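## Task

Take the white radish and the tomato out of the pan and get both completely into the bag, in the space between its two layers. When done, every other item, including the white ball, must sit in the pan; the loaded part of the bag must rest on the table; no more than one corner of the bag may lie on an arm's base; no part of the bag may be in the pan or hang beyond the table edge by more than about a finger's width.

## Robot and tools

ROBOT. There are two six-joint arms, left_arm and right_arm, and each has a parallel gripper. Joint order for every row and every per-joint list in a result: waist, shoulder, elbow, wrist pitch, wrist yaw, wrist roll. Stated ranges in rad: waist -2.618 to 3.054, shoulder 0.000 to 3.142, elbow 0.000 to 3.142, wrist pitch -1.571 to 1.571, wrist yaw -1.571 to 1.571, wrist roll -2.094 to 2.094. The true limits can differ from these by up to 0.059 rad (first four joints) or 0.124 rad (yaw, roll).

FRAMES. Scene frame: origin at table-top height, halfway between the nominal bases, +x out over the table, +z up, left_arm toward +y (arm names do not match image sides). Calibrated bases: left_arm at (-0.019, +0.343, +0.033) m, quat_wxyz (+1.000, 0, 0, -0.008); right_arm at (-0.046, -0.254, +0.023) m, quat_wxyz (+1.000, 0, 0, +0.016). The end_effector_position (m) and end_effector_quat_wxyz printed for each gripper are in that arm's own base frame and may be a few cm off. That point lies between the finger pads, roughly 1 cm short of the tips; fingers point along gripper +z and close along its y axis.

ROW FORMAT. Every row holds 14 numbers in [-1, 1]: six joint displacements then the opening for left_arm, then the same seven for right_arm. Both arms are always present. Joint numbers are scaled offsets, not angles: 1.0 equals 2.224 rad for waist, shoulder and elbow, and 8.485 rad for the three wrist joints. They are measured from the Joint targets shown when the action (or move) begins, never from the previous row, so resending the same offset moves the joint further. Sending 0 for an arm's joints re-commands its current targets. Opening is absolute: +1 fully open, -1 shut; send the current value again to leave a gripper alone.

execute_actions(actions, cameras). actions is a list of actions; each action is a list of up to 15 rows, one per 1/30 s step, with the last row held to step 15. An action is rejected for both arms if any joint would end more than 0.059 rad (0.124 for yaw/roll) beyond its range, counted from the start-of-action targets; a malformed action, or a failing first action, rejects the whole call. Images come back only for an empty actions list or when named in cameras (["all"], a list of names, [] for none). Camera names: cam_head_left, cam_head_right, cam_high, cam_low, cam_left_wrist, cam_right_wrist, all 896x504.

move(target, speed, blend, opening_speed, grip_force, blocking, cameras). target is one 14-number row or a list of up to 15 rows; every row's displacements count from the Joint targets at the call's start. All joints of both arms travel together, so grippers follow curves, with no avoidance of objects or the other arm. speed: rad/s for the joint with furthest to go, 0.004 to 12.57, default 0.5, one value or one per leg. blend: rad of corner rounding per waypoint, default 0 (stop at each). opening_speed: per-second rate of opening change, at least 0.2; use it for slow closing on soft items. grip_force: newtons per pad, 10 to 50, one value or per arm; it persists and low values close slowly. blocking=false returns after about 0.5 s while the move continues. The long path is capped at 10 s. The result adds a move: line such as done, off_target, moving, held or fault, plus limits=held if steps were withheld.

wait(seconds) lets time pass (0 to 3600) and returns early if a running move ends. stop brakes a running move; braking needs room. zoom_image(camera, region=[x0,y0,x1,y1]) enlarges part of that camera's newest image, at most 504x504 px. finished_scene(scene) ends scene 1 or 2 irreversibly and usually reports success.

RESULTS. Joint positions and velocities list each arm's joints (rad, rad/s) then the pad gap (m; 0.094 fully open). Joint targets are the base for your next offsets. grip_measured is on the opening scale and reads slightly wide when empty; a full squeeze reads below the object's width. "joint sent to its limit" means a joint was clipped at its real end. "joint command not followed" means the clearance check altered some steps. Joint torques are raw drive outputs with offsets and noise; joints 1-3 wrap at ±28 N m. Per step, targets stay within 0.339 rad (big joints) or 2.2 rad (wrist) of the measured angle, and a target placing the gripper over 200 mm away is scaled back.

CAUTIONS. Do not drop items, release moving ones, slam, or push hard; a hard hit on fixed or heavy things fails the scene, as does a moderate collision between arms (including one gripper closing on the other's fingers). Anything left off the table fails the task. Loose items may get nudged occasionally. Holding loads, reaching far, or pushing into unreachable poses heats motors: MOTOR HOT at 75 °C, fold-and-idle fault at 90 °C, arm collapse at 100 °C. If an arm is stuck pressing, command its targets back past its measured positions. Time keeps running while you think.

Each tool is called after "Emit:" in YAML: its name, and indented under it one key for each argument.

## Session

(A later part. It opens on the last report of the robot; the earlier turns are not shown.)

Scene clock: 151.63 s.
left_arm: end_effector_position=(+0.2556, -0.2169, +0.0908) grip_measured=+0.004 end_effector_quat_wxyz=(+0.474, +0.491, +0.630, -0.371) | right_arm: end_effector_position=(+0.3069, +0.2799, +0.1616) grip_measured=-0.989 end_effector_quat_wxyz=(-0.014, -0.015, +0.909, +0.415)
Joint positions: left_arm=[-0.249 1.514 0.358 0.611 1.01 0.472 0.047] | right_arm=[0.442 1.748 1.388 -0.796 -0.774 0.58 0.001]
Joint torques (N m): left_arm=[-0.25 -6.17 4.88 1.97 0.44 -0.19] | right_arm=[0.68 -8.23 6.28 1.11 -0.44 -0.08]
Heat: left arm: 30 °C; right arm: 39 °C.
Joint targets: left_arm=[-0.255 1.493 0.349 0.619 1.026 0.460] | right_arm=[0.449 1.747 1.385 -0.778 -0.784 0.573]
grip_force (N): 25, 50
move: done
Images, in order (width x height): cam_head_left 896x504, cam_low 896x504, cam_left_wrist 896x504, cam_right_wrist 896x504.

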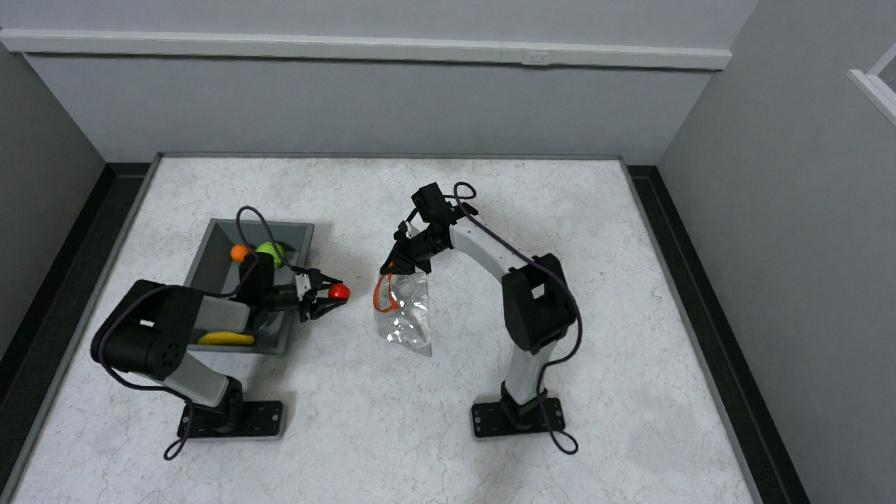

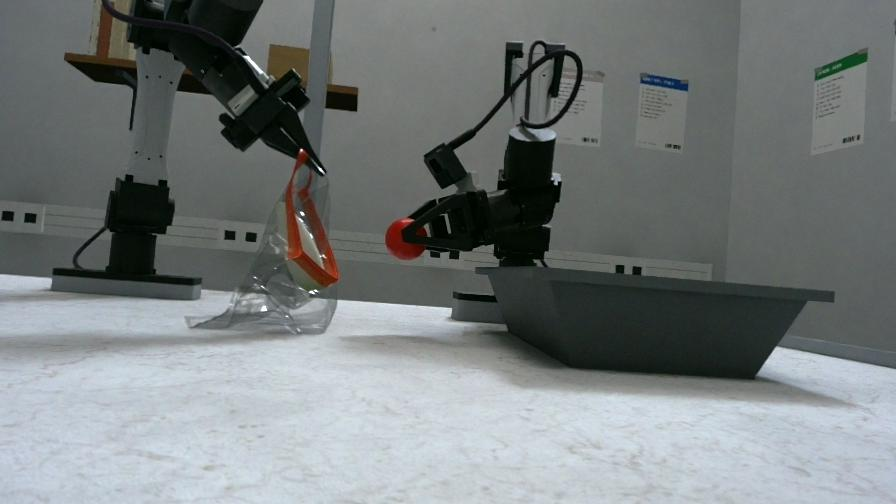

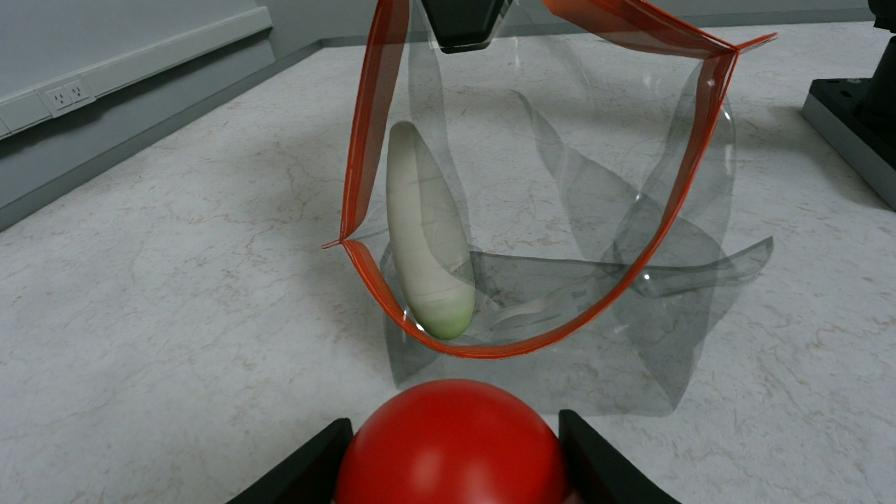

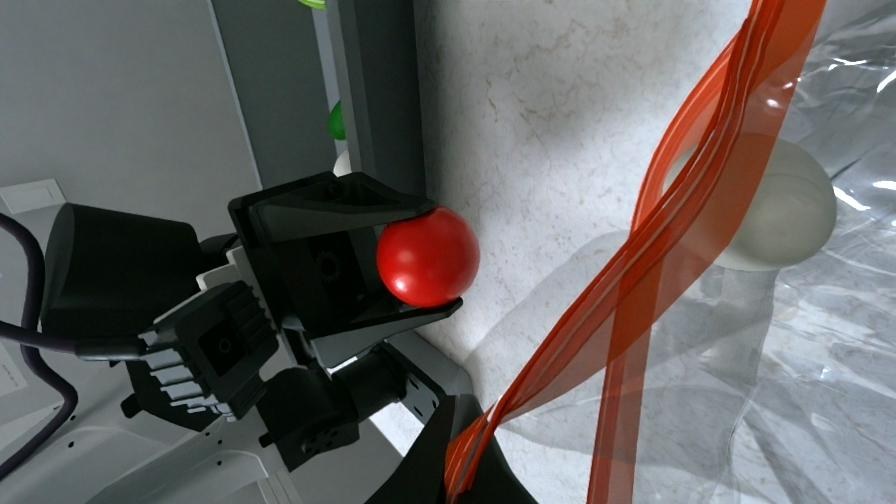

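Emit:
move:
  target: [-0.1326,0.1637,0.1178,0.0123,0,0,-0.9,0,0,0,0,0,0,-1]
  speed: 0.35
  cameras: ["cam_left_wrist","cam_head_left","cam_low","cam_right_wrist"]

Emit:
zoom_image:
  camera: "cam_low"
  region: [200, 120, 500, 350]

Emit:
zoom_image:
  camera: "cam_head_left"
  region: [260, 200, 480, 370]

Scene clock: 154.03 s.
left_arm: end_effector_position=(+0.2380, -0.3176, +0.0703) grip_measured=+0.004 end_effector_quat_wxyz=(+0.418, +0.580, +0.546, -0.437) | right_arm: end_effector_position=(+0.3069, +0.2799, +0.1616) grip_measured=-0.989 end_effector_quat_wxyz=(-0.014, -0.015, +0.909, +0.415)
Joint positions: left_arm=[-0.546 1.841 0.594 0.715 1.013 0.472 0.047] | right_arm=[0.442 1.748 1.388 -0.796 -0.774 0.58 0.001]
Joint torques (N m): left_arm=[-0.06 -5.89 6.94 2 0.4 -0.16] | right_arm=[0.65 -8.23 6.3 1.1 -0.45 -0.08]
Heat: left arm: 30 °C; right arm: 39 °C.
Joint targets: left_arm=[-0.550 1.856 0.611 0.723 1.025 0.460] | right_arm=[0.449 1.747 1.385 -0.778 -0.784 0.573]
grip_force (N): 25, 50
move: done
Images, in order (width x height): cam_head_left 896x504, cam_low 896x504, cam_left_wrist 896x504, cam_right_wrist 896x504.

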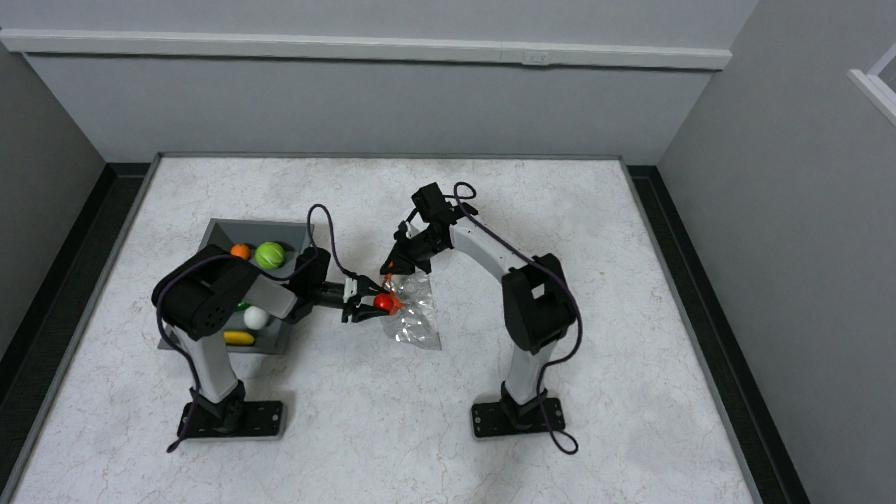

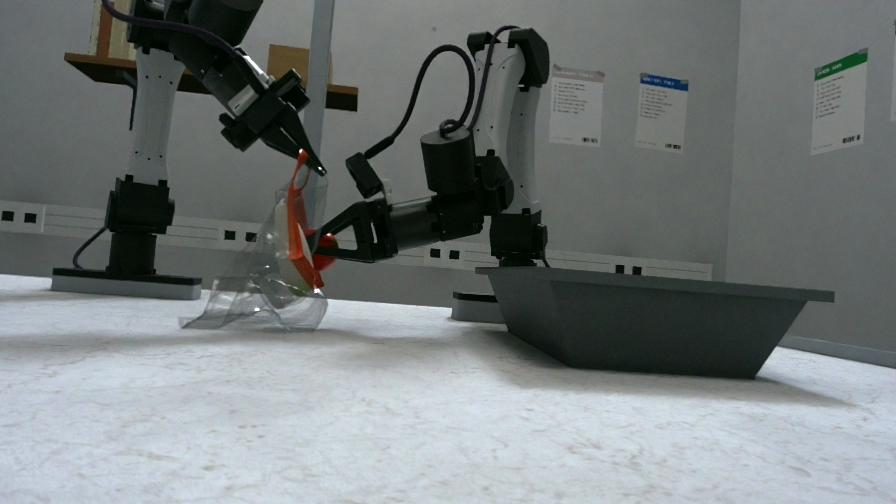

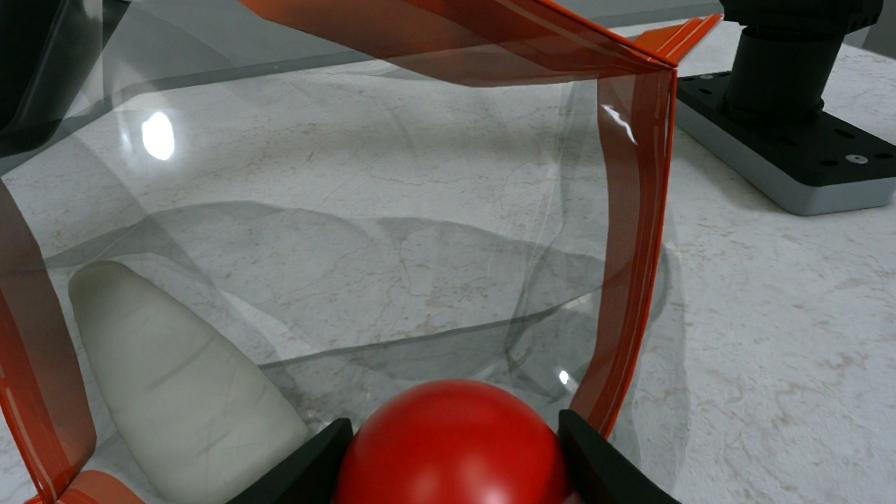

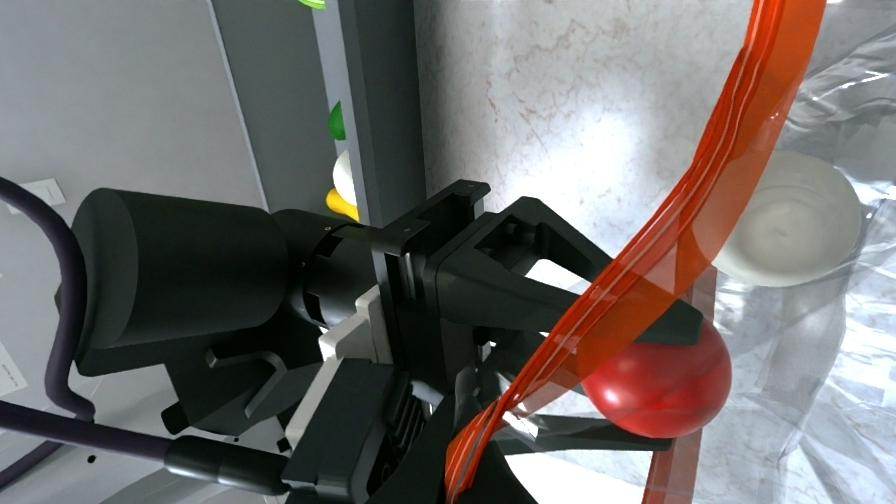

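Scaled by 1.680 from the camera's image (finer frame: 1280x720).

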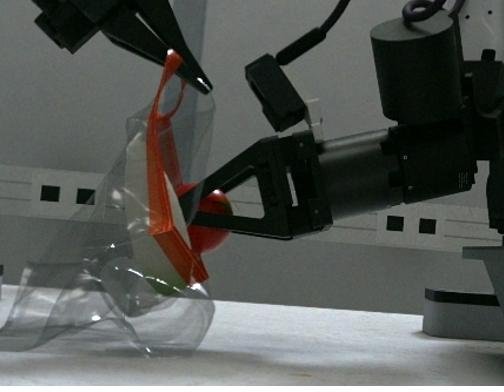

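Scaled by 2.291 from the camera's image (finer frame: 1280x720).

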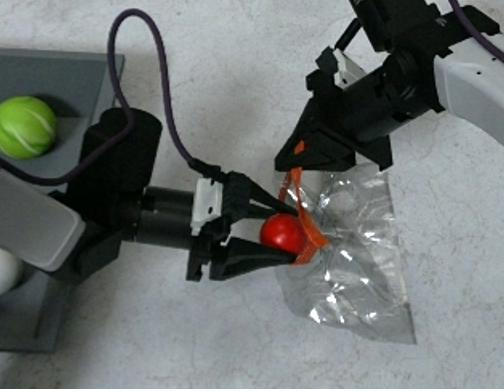

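Emit:
move:
  target:
    - [0,0,0,0,0,0,-0.9,-0.0202,0.0405,0.0531,-0.0035,0,0,-1]
    - [-0.0297,0.0441,0.071,-0.0073,0,0,-0.9,-0.0202,0.0405,0.0531,-0.0035,0,0,-1]
  speed: 0.35
  blend: [0.02,0]
  cameras: ["cam_left_wrist","cam_head_left","cam_low","cam_right_wrist"]

Emit:
zoom_image:
  camera: "cam_low"
  region: [200, 120, 500, 350]

Emit:
zoom_image:
  camera: "cam_head_left"
  region: [260, 200, 480, 370]

Scene clock: 156.80 s.
left_arm: end_effector_position=(+0.2490, -0.3547, +0.0751) grip_measured=+0.004 end_effector_quat_wxyz=(+0.413, +0.599, +0.519, -0.448) | right_arm: end_effector_position=(+0.3336, +0.2763, +0.1591) grip_measured=-0.989 end_effector_quat_wxyz=(-0.009, +0.002, +0.910, +0.415)
Joint positions: left_arm=[-0.611 1.936 0.752 0.677 1.013 0.472 0.047] | right_arm=[0.407 1.824 1.472 -0.81 -0.774 0.58 0.001]
Joint torques (N m): left_arm=[-0.17 -6.82 7.24 1.74 0.38 -0.16] | right_arm=[-0.25 -7.57 9.52 0.94 -0.44 -0.08]
Heat: left arm: 30 °C; right arm: 39 °C.
Joint targets: left_arm=[-0.616 1.955 0.769 0.661 1.025 0.460] | right_arm=[0.404 1.837 1.503 -0.808 -0.784 0.573]
grip_force (N): 25, 50
move: done
Images, in order (width x height): cam_head_left 896x504, cam_low 896x504, cam_left_wrist 896x504, cam_right_wrist 896x504.

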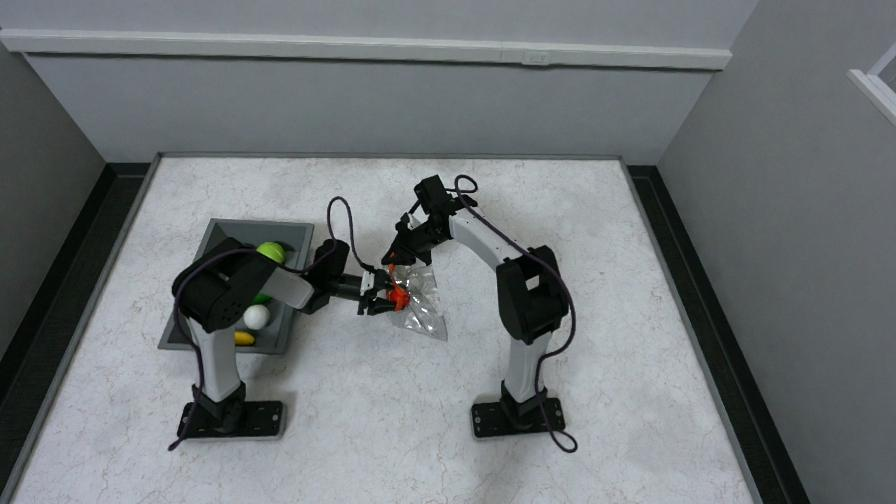

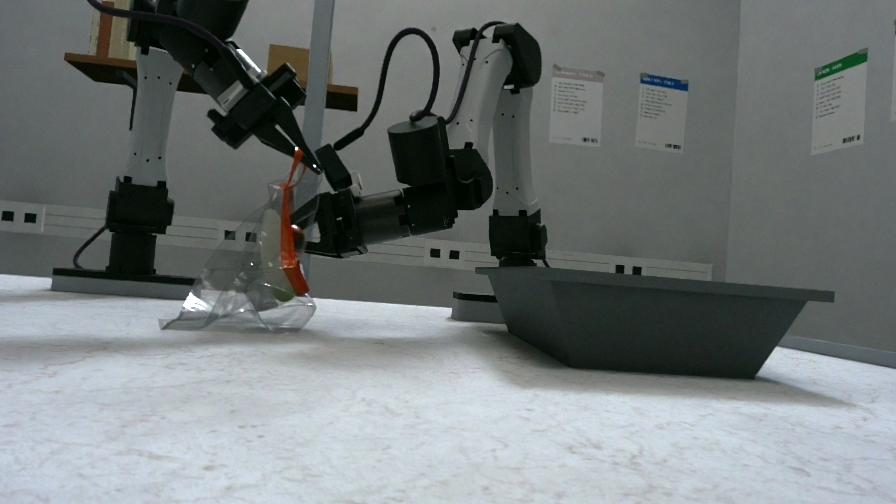

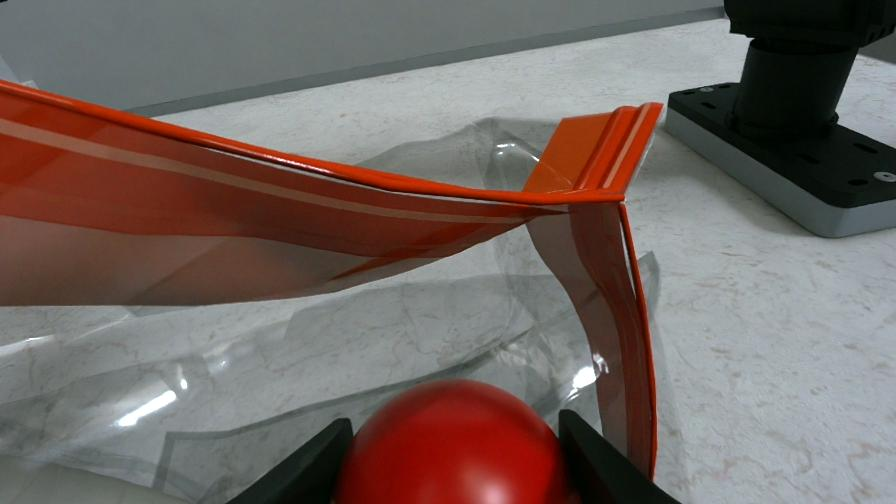

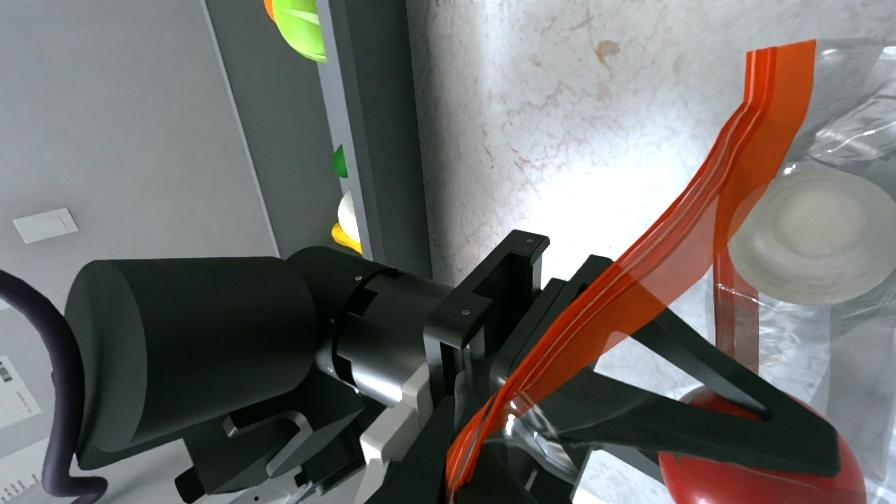

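Scaled by 1.680 from the camera's image (finer frame: 1280x720).

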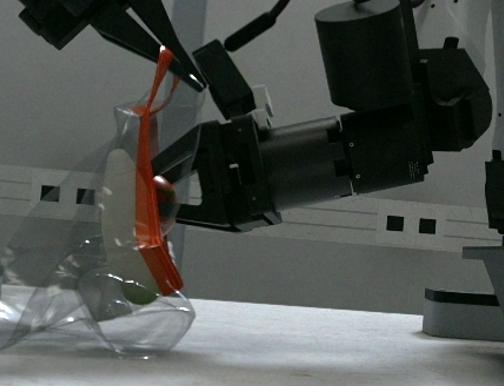

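Scaled by 2.291 from the camera's image (finer frame: 1280x720).

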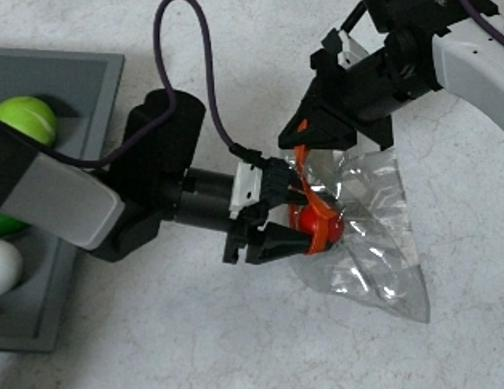

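Emit:
move:
  target:
    - [0,0.0513,-0.0063,0.0152,0,0,-0.9,0,0,0,0,0,0,-1]
    - [0,0.0513,-0.0063,0.0152,0,0,0.4,0,0,0,0,0,0,-1]
  speed: 0.3
  opening_speed: 1.0
  cameras: ["cam_left_wrist","cam_head_left","cam_low","cam_right_wrist"]

Emit:
zoom_image:
  camera: "cam_low"
  region: [200, 120, 500, 350]

Emit:
zoom_image:
  camera: "cam_head_left"
  region: [260, 200, 480, 370]

Scene clock: 160.00 s.
left_arm: end_effector_position=(+0.2514, -0.3564, +0.0461) grip_measured=+0.398 end_effector_quat_wxyz=(+0.411, +0.599, +0.521, -0.449) | right_arm: end_effector_position=(+0.3333, +0.2762, +0.1590) grip_measured=-0.989 end_effector_quat_wxyz=(-0.010, +0.002, +0.910, +0.414)
Joint positions: left_arm=[-0.611 2.052 0.753 0.787 1.014 0.471 0.066] | right_arm=[0.407 1.824 1.472 -0.812 -0.774 0.58 0.001]
Joint torques (N m): left_arm=[-0.27 -7.32 5.16 1.97 0.39 -0.16] | right_arm=[-0.28 -7.58 9.52 0.95 -0.45 -0.07]
Heat: left arm: 31 °C; right arm: 39 °C.
Joint targets: left_arm=[-0.616 2.069 0.755 0.790 1.026 0.460] | right_arm=[0.404 1.837 1.503 -0.808 -0.784 0.573]
grip_force (N): 25, 50
move: done
Images, in order (width x height): cam_head_left 896x504, cam_low 896x504, cam_left_wrist 896x504, cam_right_wrist 896x504.

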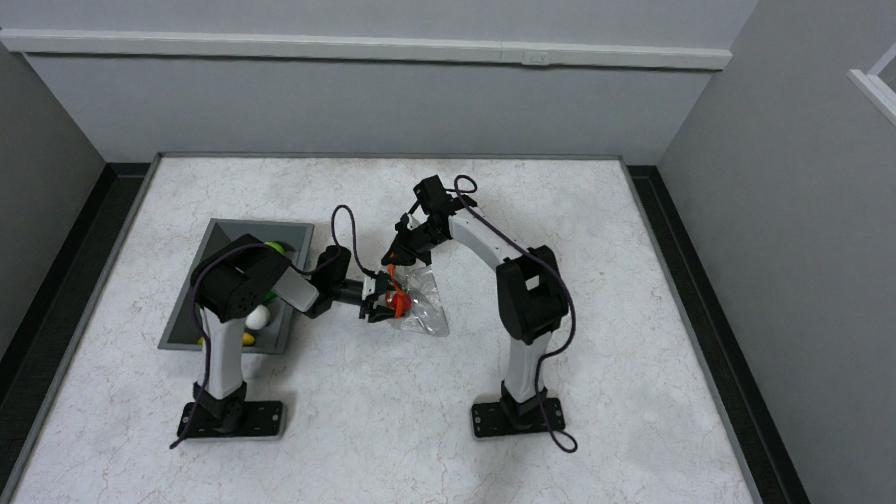

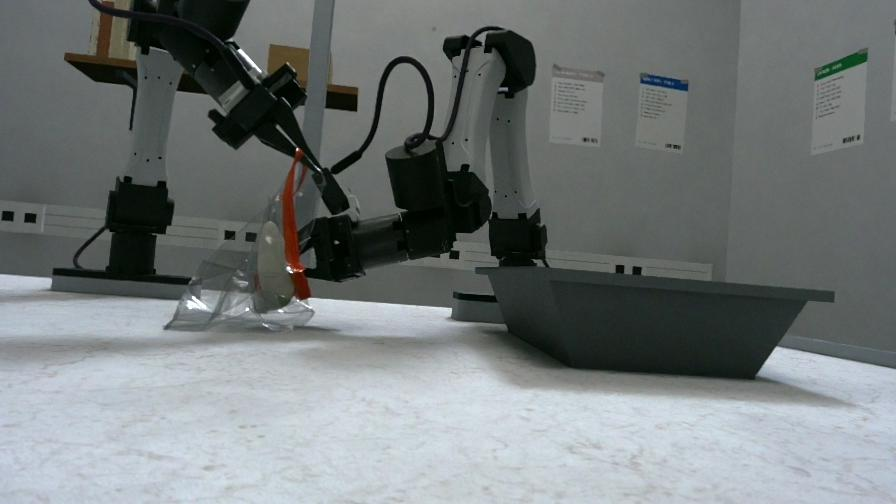

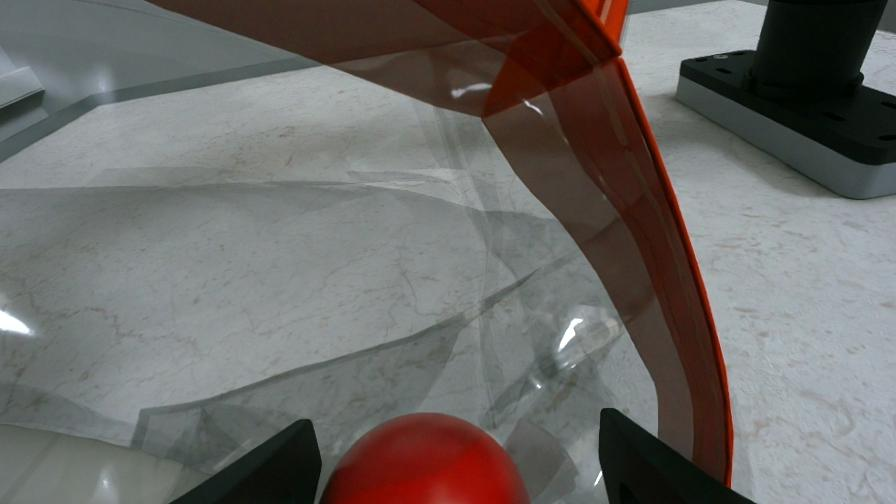

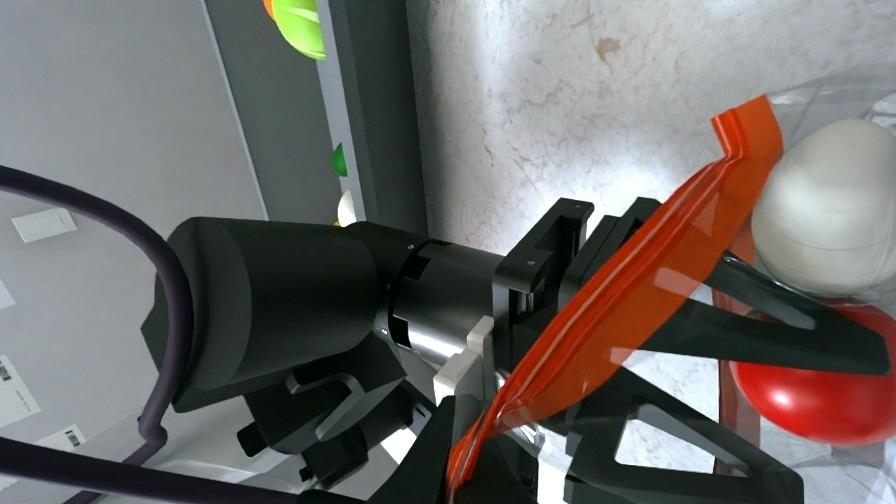

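Scaled by 1.680 from the camera's image (finer frame: 1280x720).

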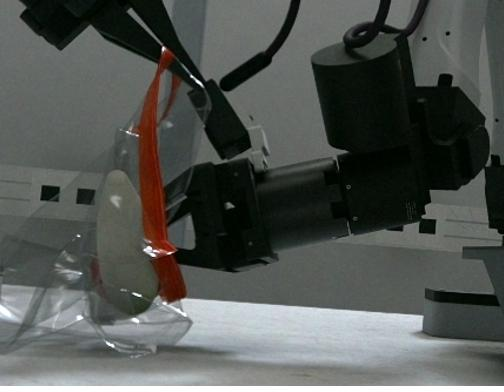

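Scaled by 2.291 from the camera's image (finer frame: 1280x720).

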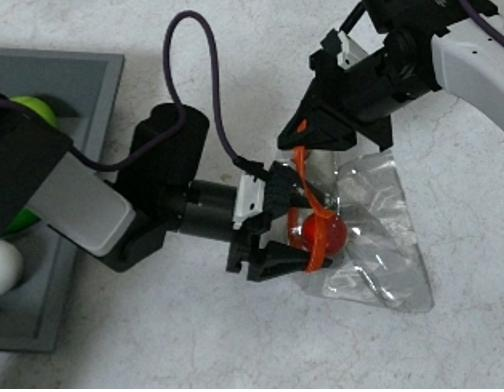

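Emit:
move:
  target:
    - [0.1207,-0.1016,-0.1533,0.0137,0,0,0.4,0,0,0,0,0,0,-1]
    - [0.1207,-0.1016,-0.1533,0.0137,0,0,0.4,0,0,0.1034,-0.0271,0,0,-1]
  speed: [0.35,0.35]
  blend: [0.02,0]
  cameras: ["cam_left_wrist","cam_head_left","cam_low","cam_right_wrist"]

Emit:
zoom_image:
  camera: "cam_low"
  region: [200, 120, 500, 350]

Emit:
zoom_image:
  camera: "cam_head_left"
  region: [260, 200, 480, 370]

Scene clock: 163.07 s.
left_arm: end_effector_position=(+0.2583, -0.2525, +0.0454) grip_measured=+0.398 end_effector_quat_wxyz=(+0.455, +0.524, +0.601, -0.397) | right_arm: end_effector_position=(+0.3342, +0.2766, +0.2183) grip_measured=-0.989 end_effector_quat_wxyz=(-0.007, +0.001, +0.909, +0.416)
Joint positions: left_arm=[-0.352 1.865 0.423 0.901 1.015 0.471 0.066] | right_arm=[0.407 1.824 1.706 -1.038 -0.774 0.58 0.001]
Joint torques (N m): left_arm=[0.62 -8.03 3.18 1.98 0.38 -0.16] | right_arm=[-0.23 -7.57 9.13 0.92 -0.44 -0.08]
Heat: left arm: 31 °C; right arm: 38 °C.
Joint targets: left_arm=[-0.348 1.843 0.414 0.907 1.026 0.460] | right_arm=[0.404 1.837 1.733 -1.038 -0.784 0.573]
grip_force (N): 25, 50
move: done
Images, in order (width x height): cam_head_left 896x504, cam_low 896x504, cam_left_wrist 896x504, cam_right_wrist 896x504.

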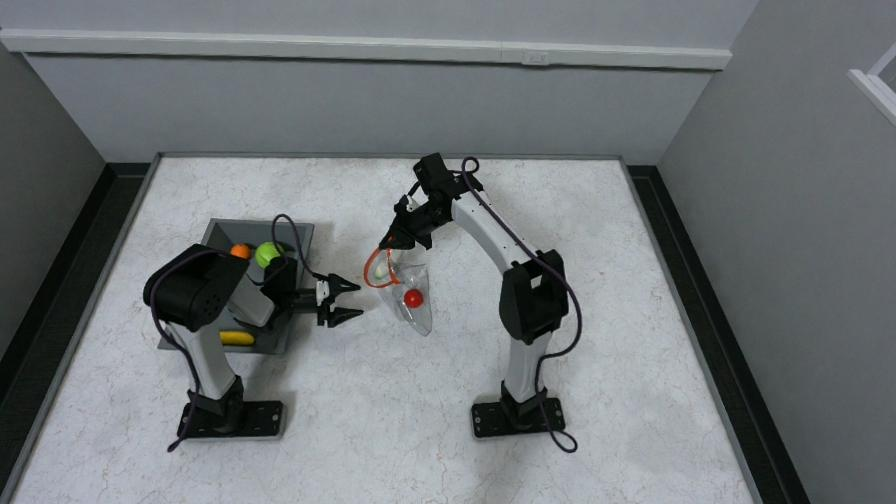

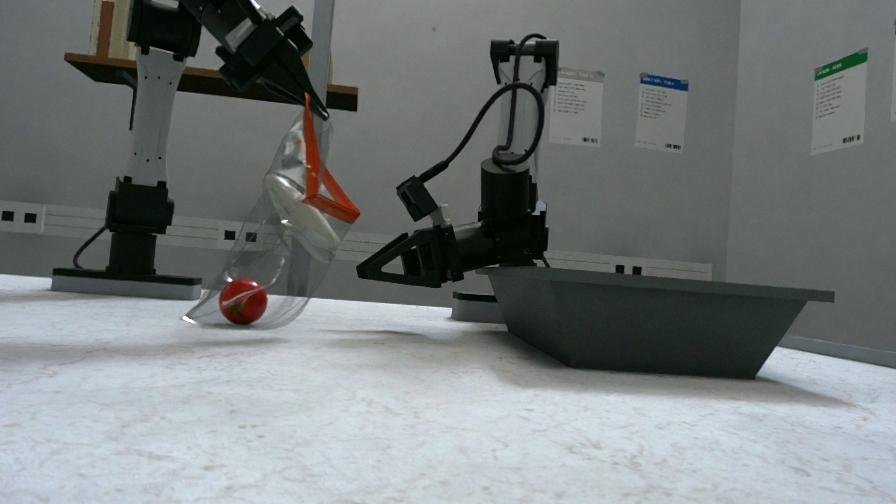

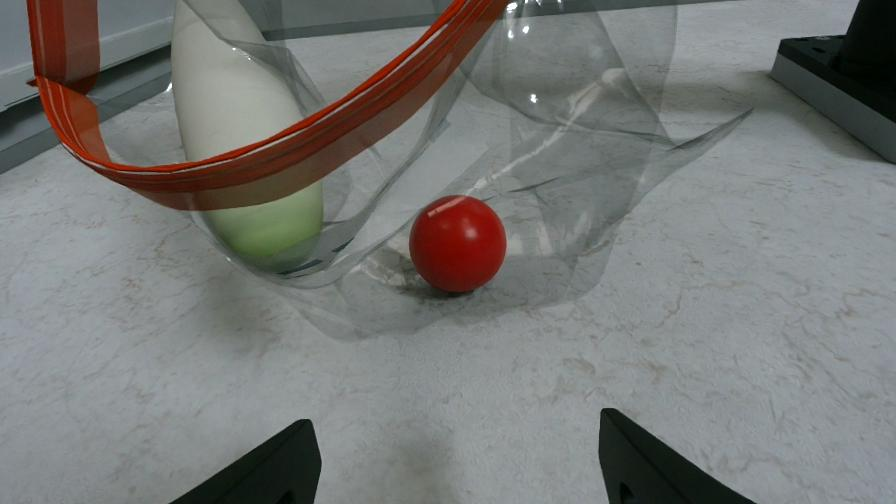

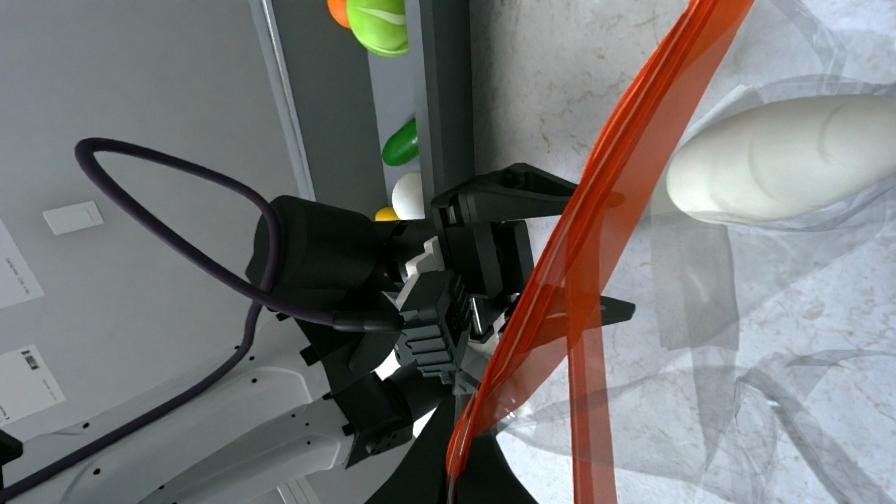

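Scaled by 1.680 from the camera's image (finer frame: 1280x720).

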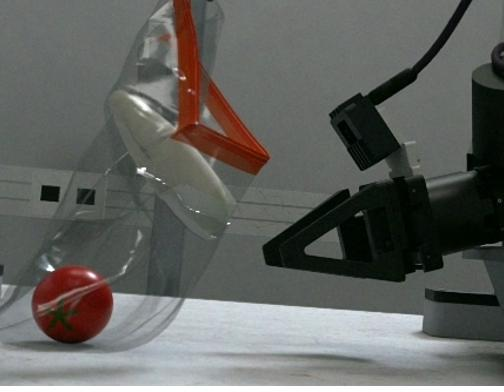

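Scaled by 2.291 from the camera's image (finer frame: 1280x720).

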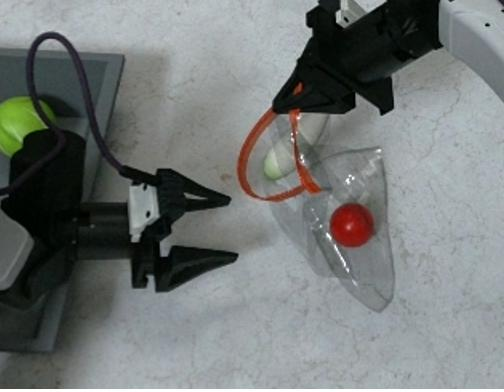

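Emit:
move:
  target: [0,0,0,0,0,0,0.4,0,0,0.1034,-0.0271,0,0,-1]
  speed: 0.6
  cameras: ["cam_left_wrist","cam_head_left","cam_low"]

Emit:
zoom_image:
  camera: "cam_low"
  region: [200, 90, 500, 350]

Emit:
zoom_image:
  camera: "cam_head_left"
  region: [260, 200, 480, 370]

Scene clock: 164.63 s.
left_arm: end_effector_position=(+0.2583, -0.2525, +0.0454) grip_measured=+0.398 end_effector_quat_wxyz=(+0.455, +0.524, +0.601, -0.397) | right_arm: end_effector_position=(+0.3225, +0.2716, +0.2728) grip_measured=-0.989 end_effector_quat_wxyz=(-0.009, +0.002, +0.910, +0.415)
Joint positions: left_arm=[-0.352 1.865 0.423 0.901 1.015 0.471 0.066] | right_arm=[0.407 1.83 1.938 -1.269 -0.774 0.58 0.001]
Joint torques (N m): left_arm=[0.57 -8.03 3.21 1.97 0.37 -0.15] | right_arm=[-0.28 -7.71 8.72 0.93 -0.43 -0.08]
Heat: left arm: 31 °C; right arm: 38 °C.
Joint targets: left_arm=[-0.348 1.843 0.414 0.907 1.026 0.460] | right_arm=[0.404 1.837 1.963 -1.268 -0.784 0.574]
grip_force (N): 25, 50
move: done
Images, in order (width x height): cam_head_left 896x504, cam_low 896x504, cam_left_wrist 896x504.

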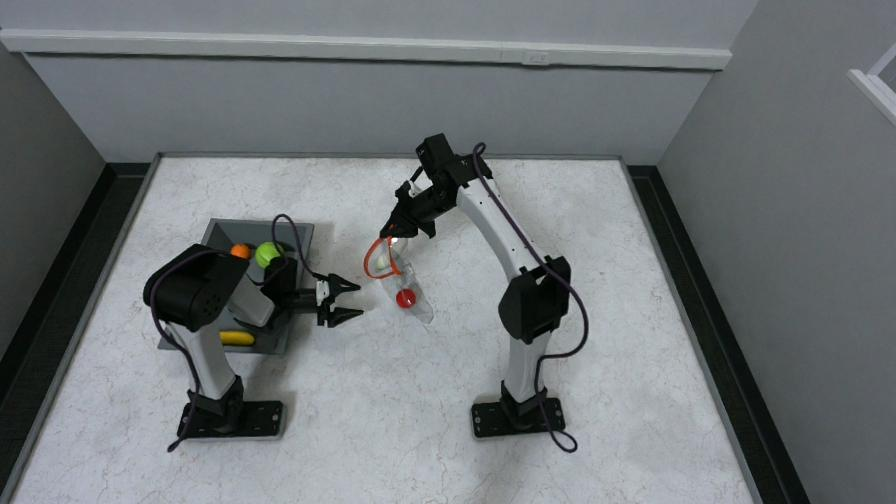

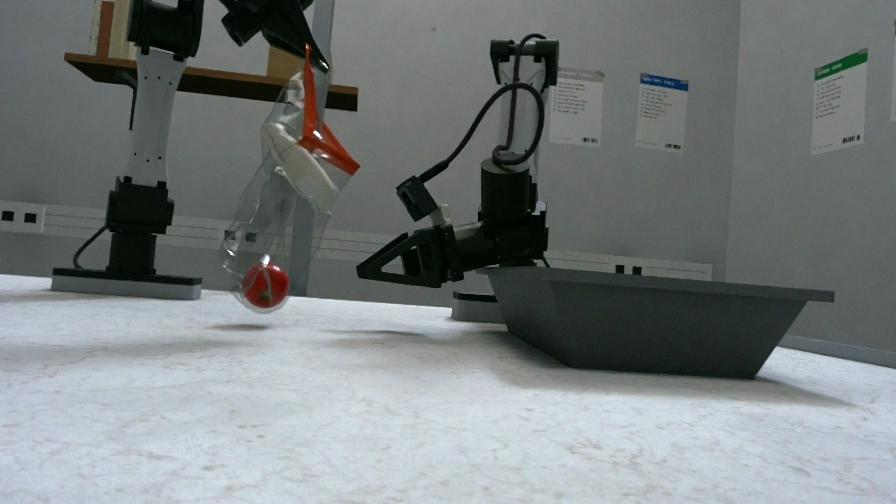

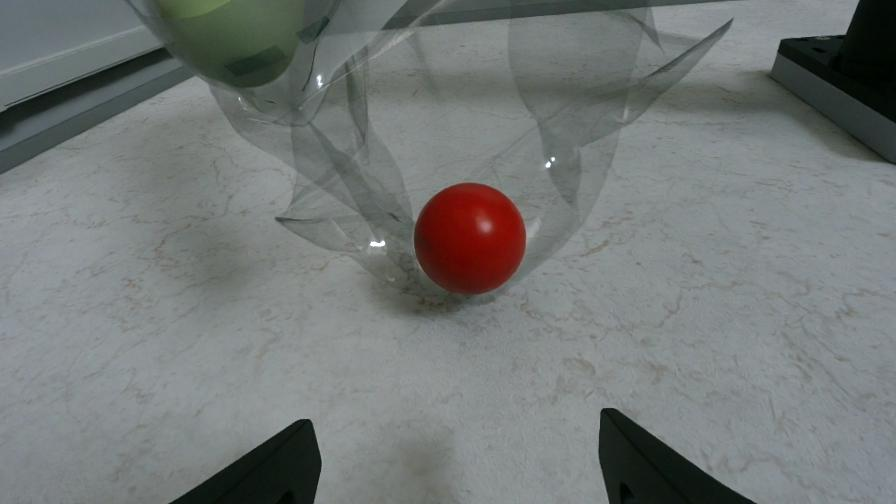

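Scaled by 1.680 from the camera's image (finer frame: 1280x720).

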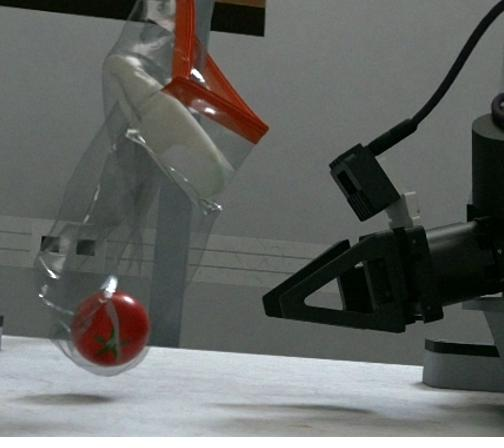

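Scaled by 2.291 from the camera's image (finer frame: 1280x720).

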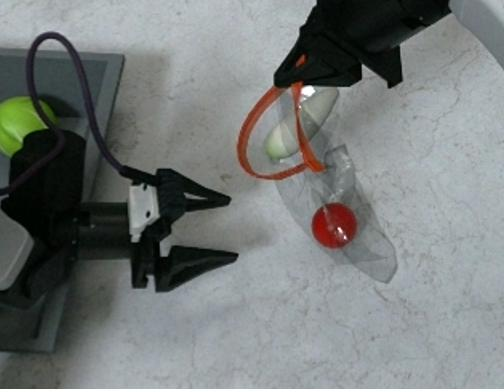

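Emit:
move:
  target:
    - [0.0665,-0.2217,0.1736,-0.154,-0.0148,-0.0306,0.4,0,0,-0.0733,0.0193,0,0,-1]
    - [0.0665,-0.2217,0.1736,-0.154,-0.0148,-0.0306,0.4,-0.1416,-0.183,-0.4137,0.0654,-0.0146,0,-1]
    - [0.0665,-0.2217,0.1736,-0.154,-0.0148,-0.0306,0.4,-0.2999,-0.2145,-0.6605,0.124,-0.0351,-0.0028,-1]
  speed: [0.8,0.45,0.4]
  blend: [0.03,0.08,0]
  cameras: ["cam_left_wrist","cam_head_left","cam_low","cam_high","cam_right_wrist"]

Emit:
zoom_image:
  camera: "cam_low"
  region: [100, 120, 400, 370]

Emit:
zoom_image:
  camera: "cam_head_left"
  region: [300, 200, 520, 400]

Scene clock: 172.80 s.
left_arm: end_effector_position=(+0.2706, -0.1977, +0.1397) grip_measured=+0.398 end_effector_quat_wxyz=(+0.268, +0.307, +0.810, -0.422) | right_arm: end_effector_position=(+0.2714, +0.0863, +0.0778) grip_measured=-0.989 end_effector_quat_wxyz=(+0.114, +0.229, +0.815, +0.519)
Joint positions: left_arm=[-0.206 1.363 0.782 -0.385 0.918 0.212 0.066] | right_arm=[-0.257 1.387 0.496 -0.233 -1.068 0.559 0.001]
Joint torques (N m): left_arm=[0.7 -5.74 9.4 1.34 0.24 -0.13] | right_arm=[-0.58 -6.26 5.35 1.08 -0.57 -0.11]
Heat: left arm: 31 °C; right arm: 38 °C.
Joint targets: left_arm=[-0.199 1.350 0.800 -0.400 0.900 0.200] | right_arm=[-0.263 1.360 0.494 -0.216 -1.082 0.550]
grip_force (N): 25, 50
move: done
Images, in order (width x height): cam_head_left 896x504, cam_high 896x504, cam_low 896x504, cam_left_wrist 896x504, cam_right_wrist 896x504.

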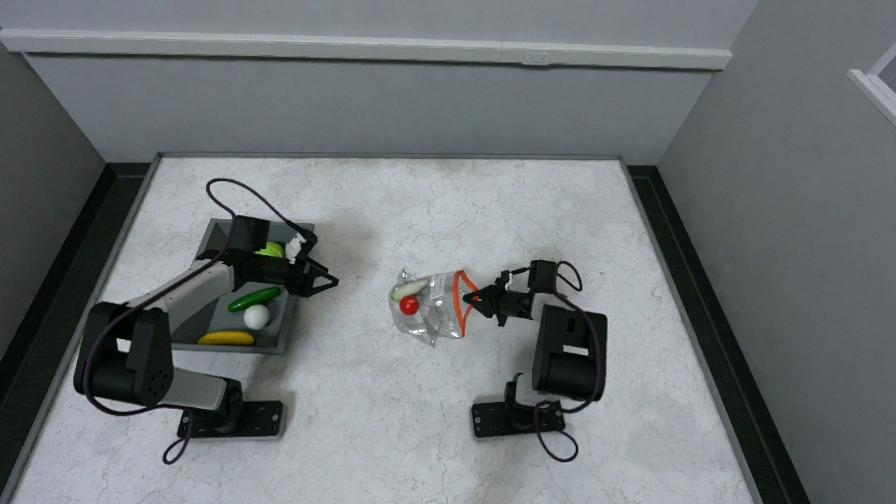

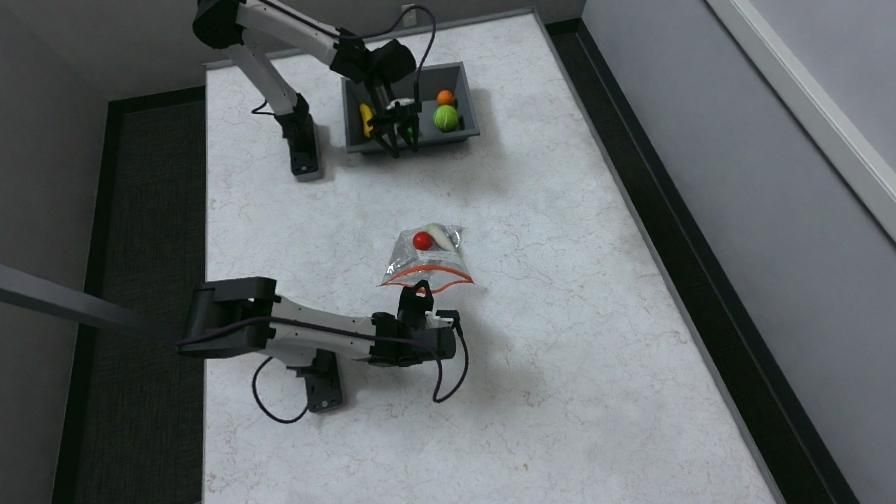

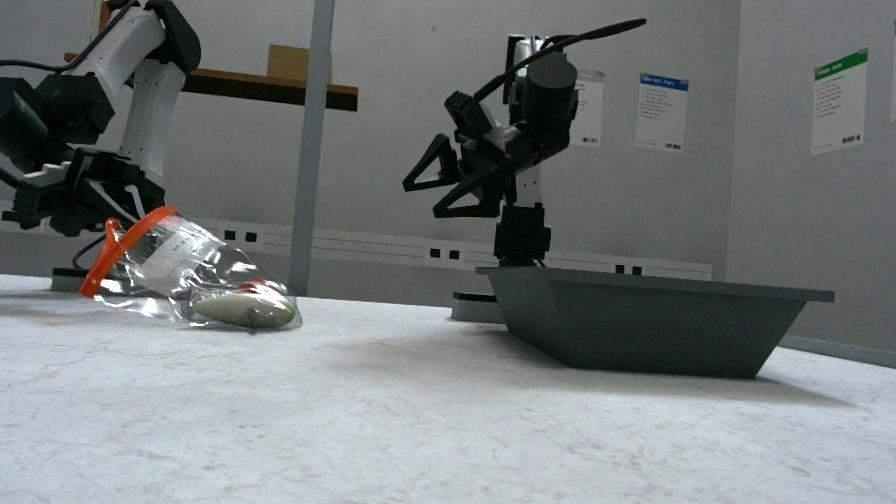

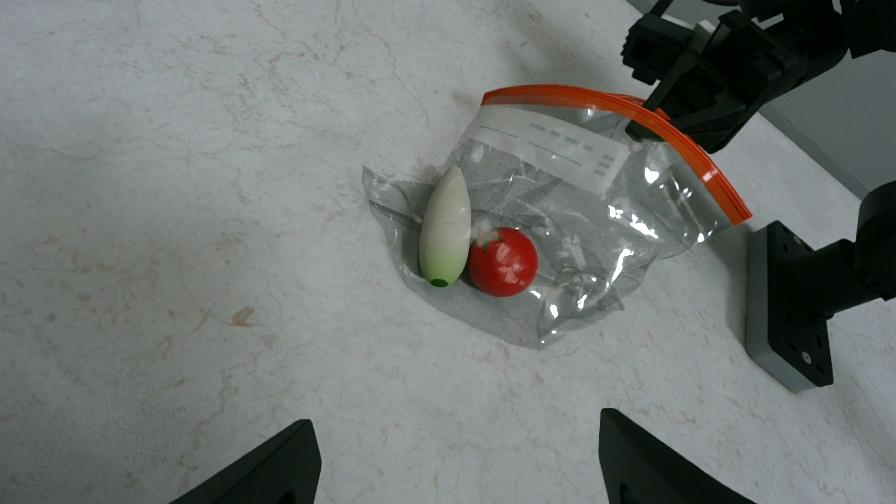

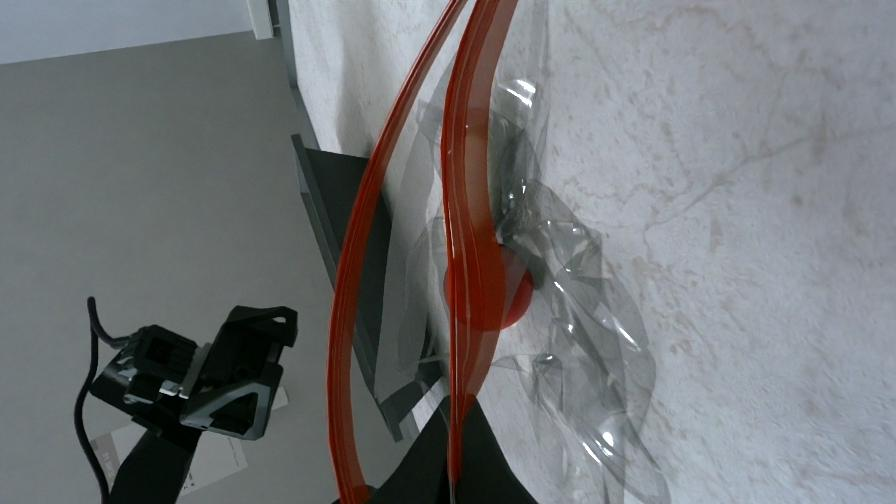

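Scaled by 1.680 from the camera's image (finer frame: 1280x720).

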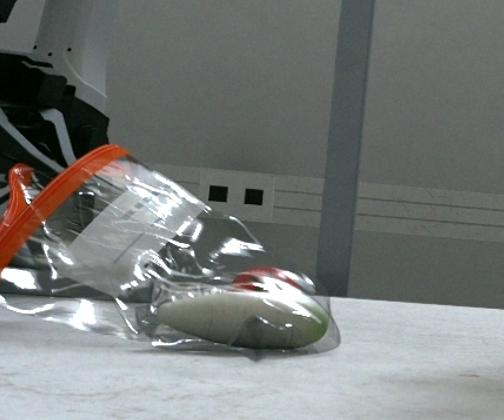

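Scaled by 2.291 from the camera's image (finer frame: 1280x720).

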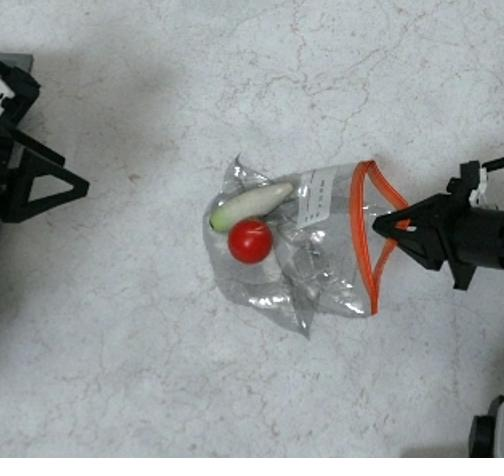

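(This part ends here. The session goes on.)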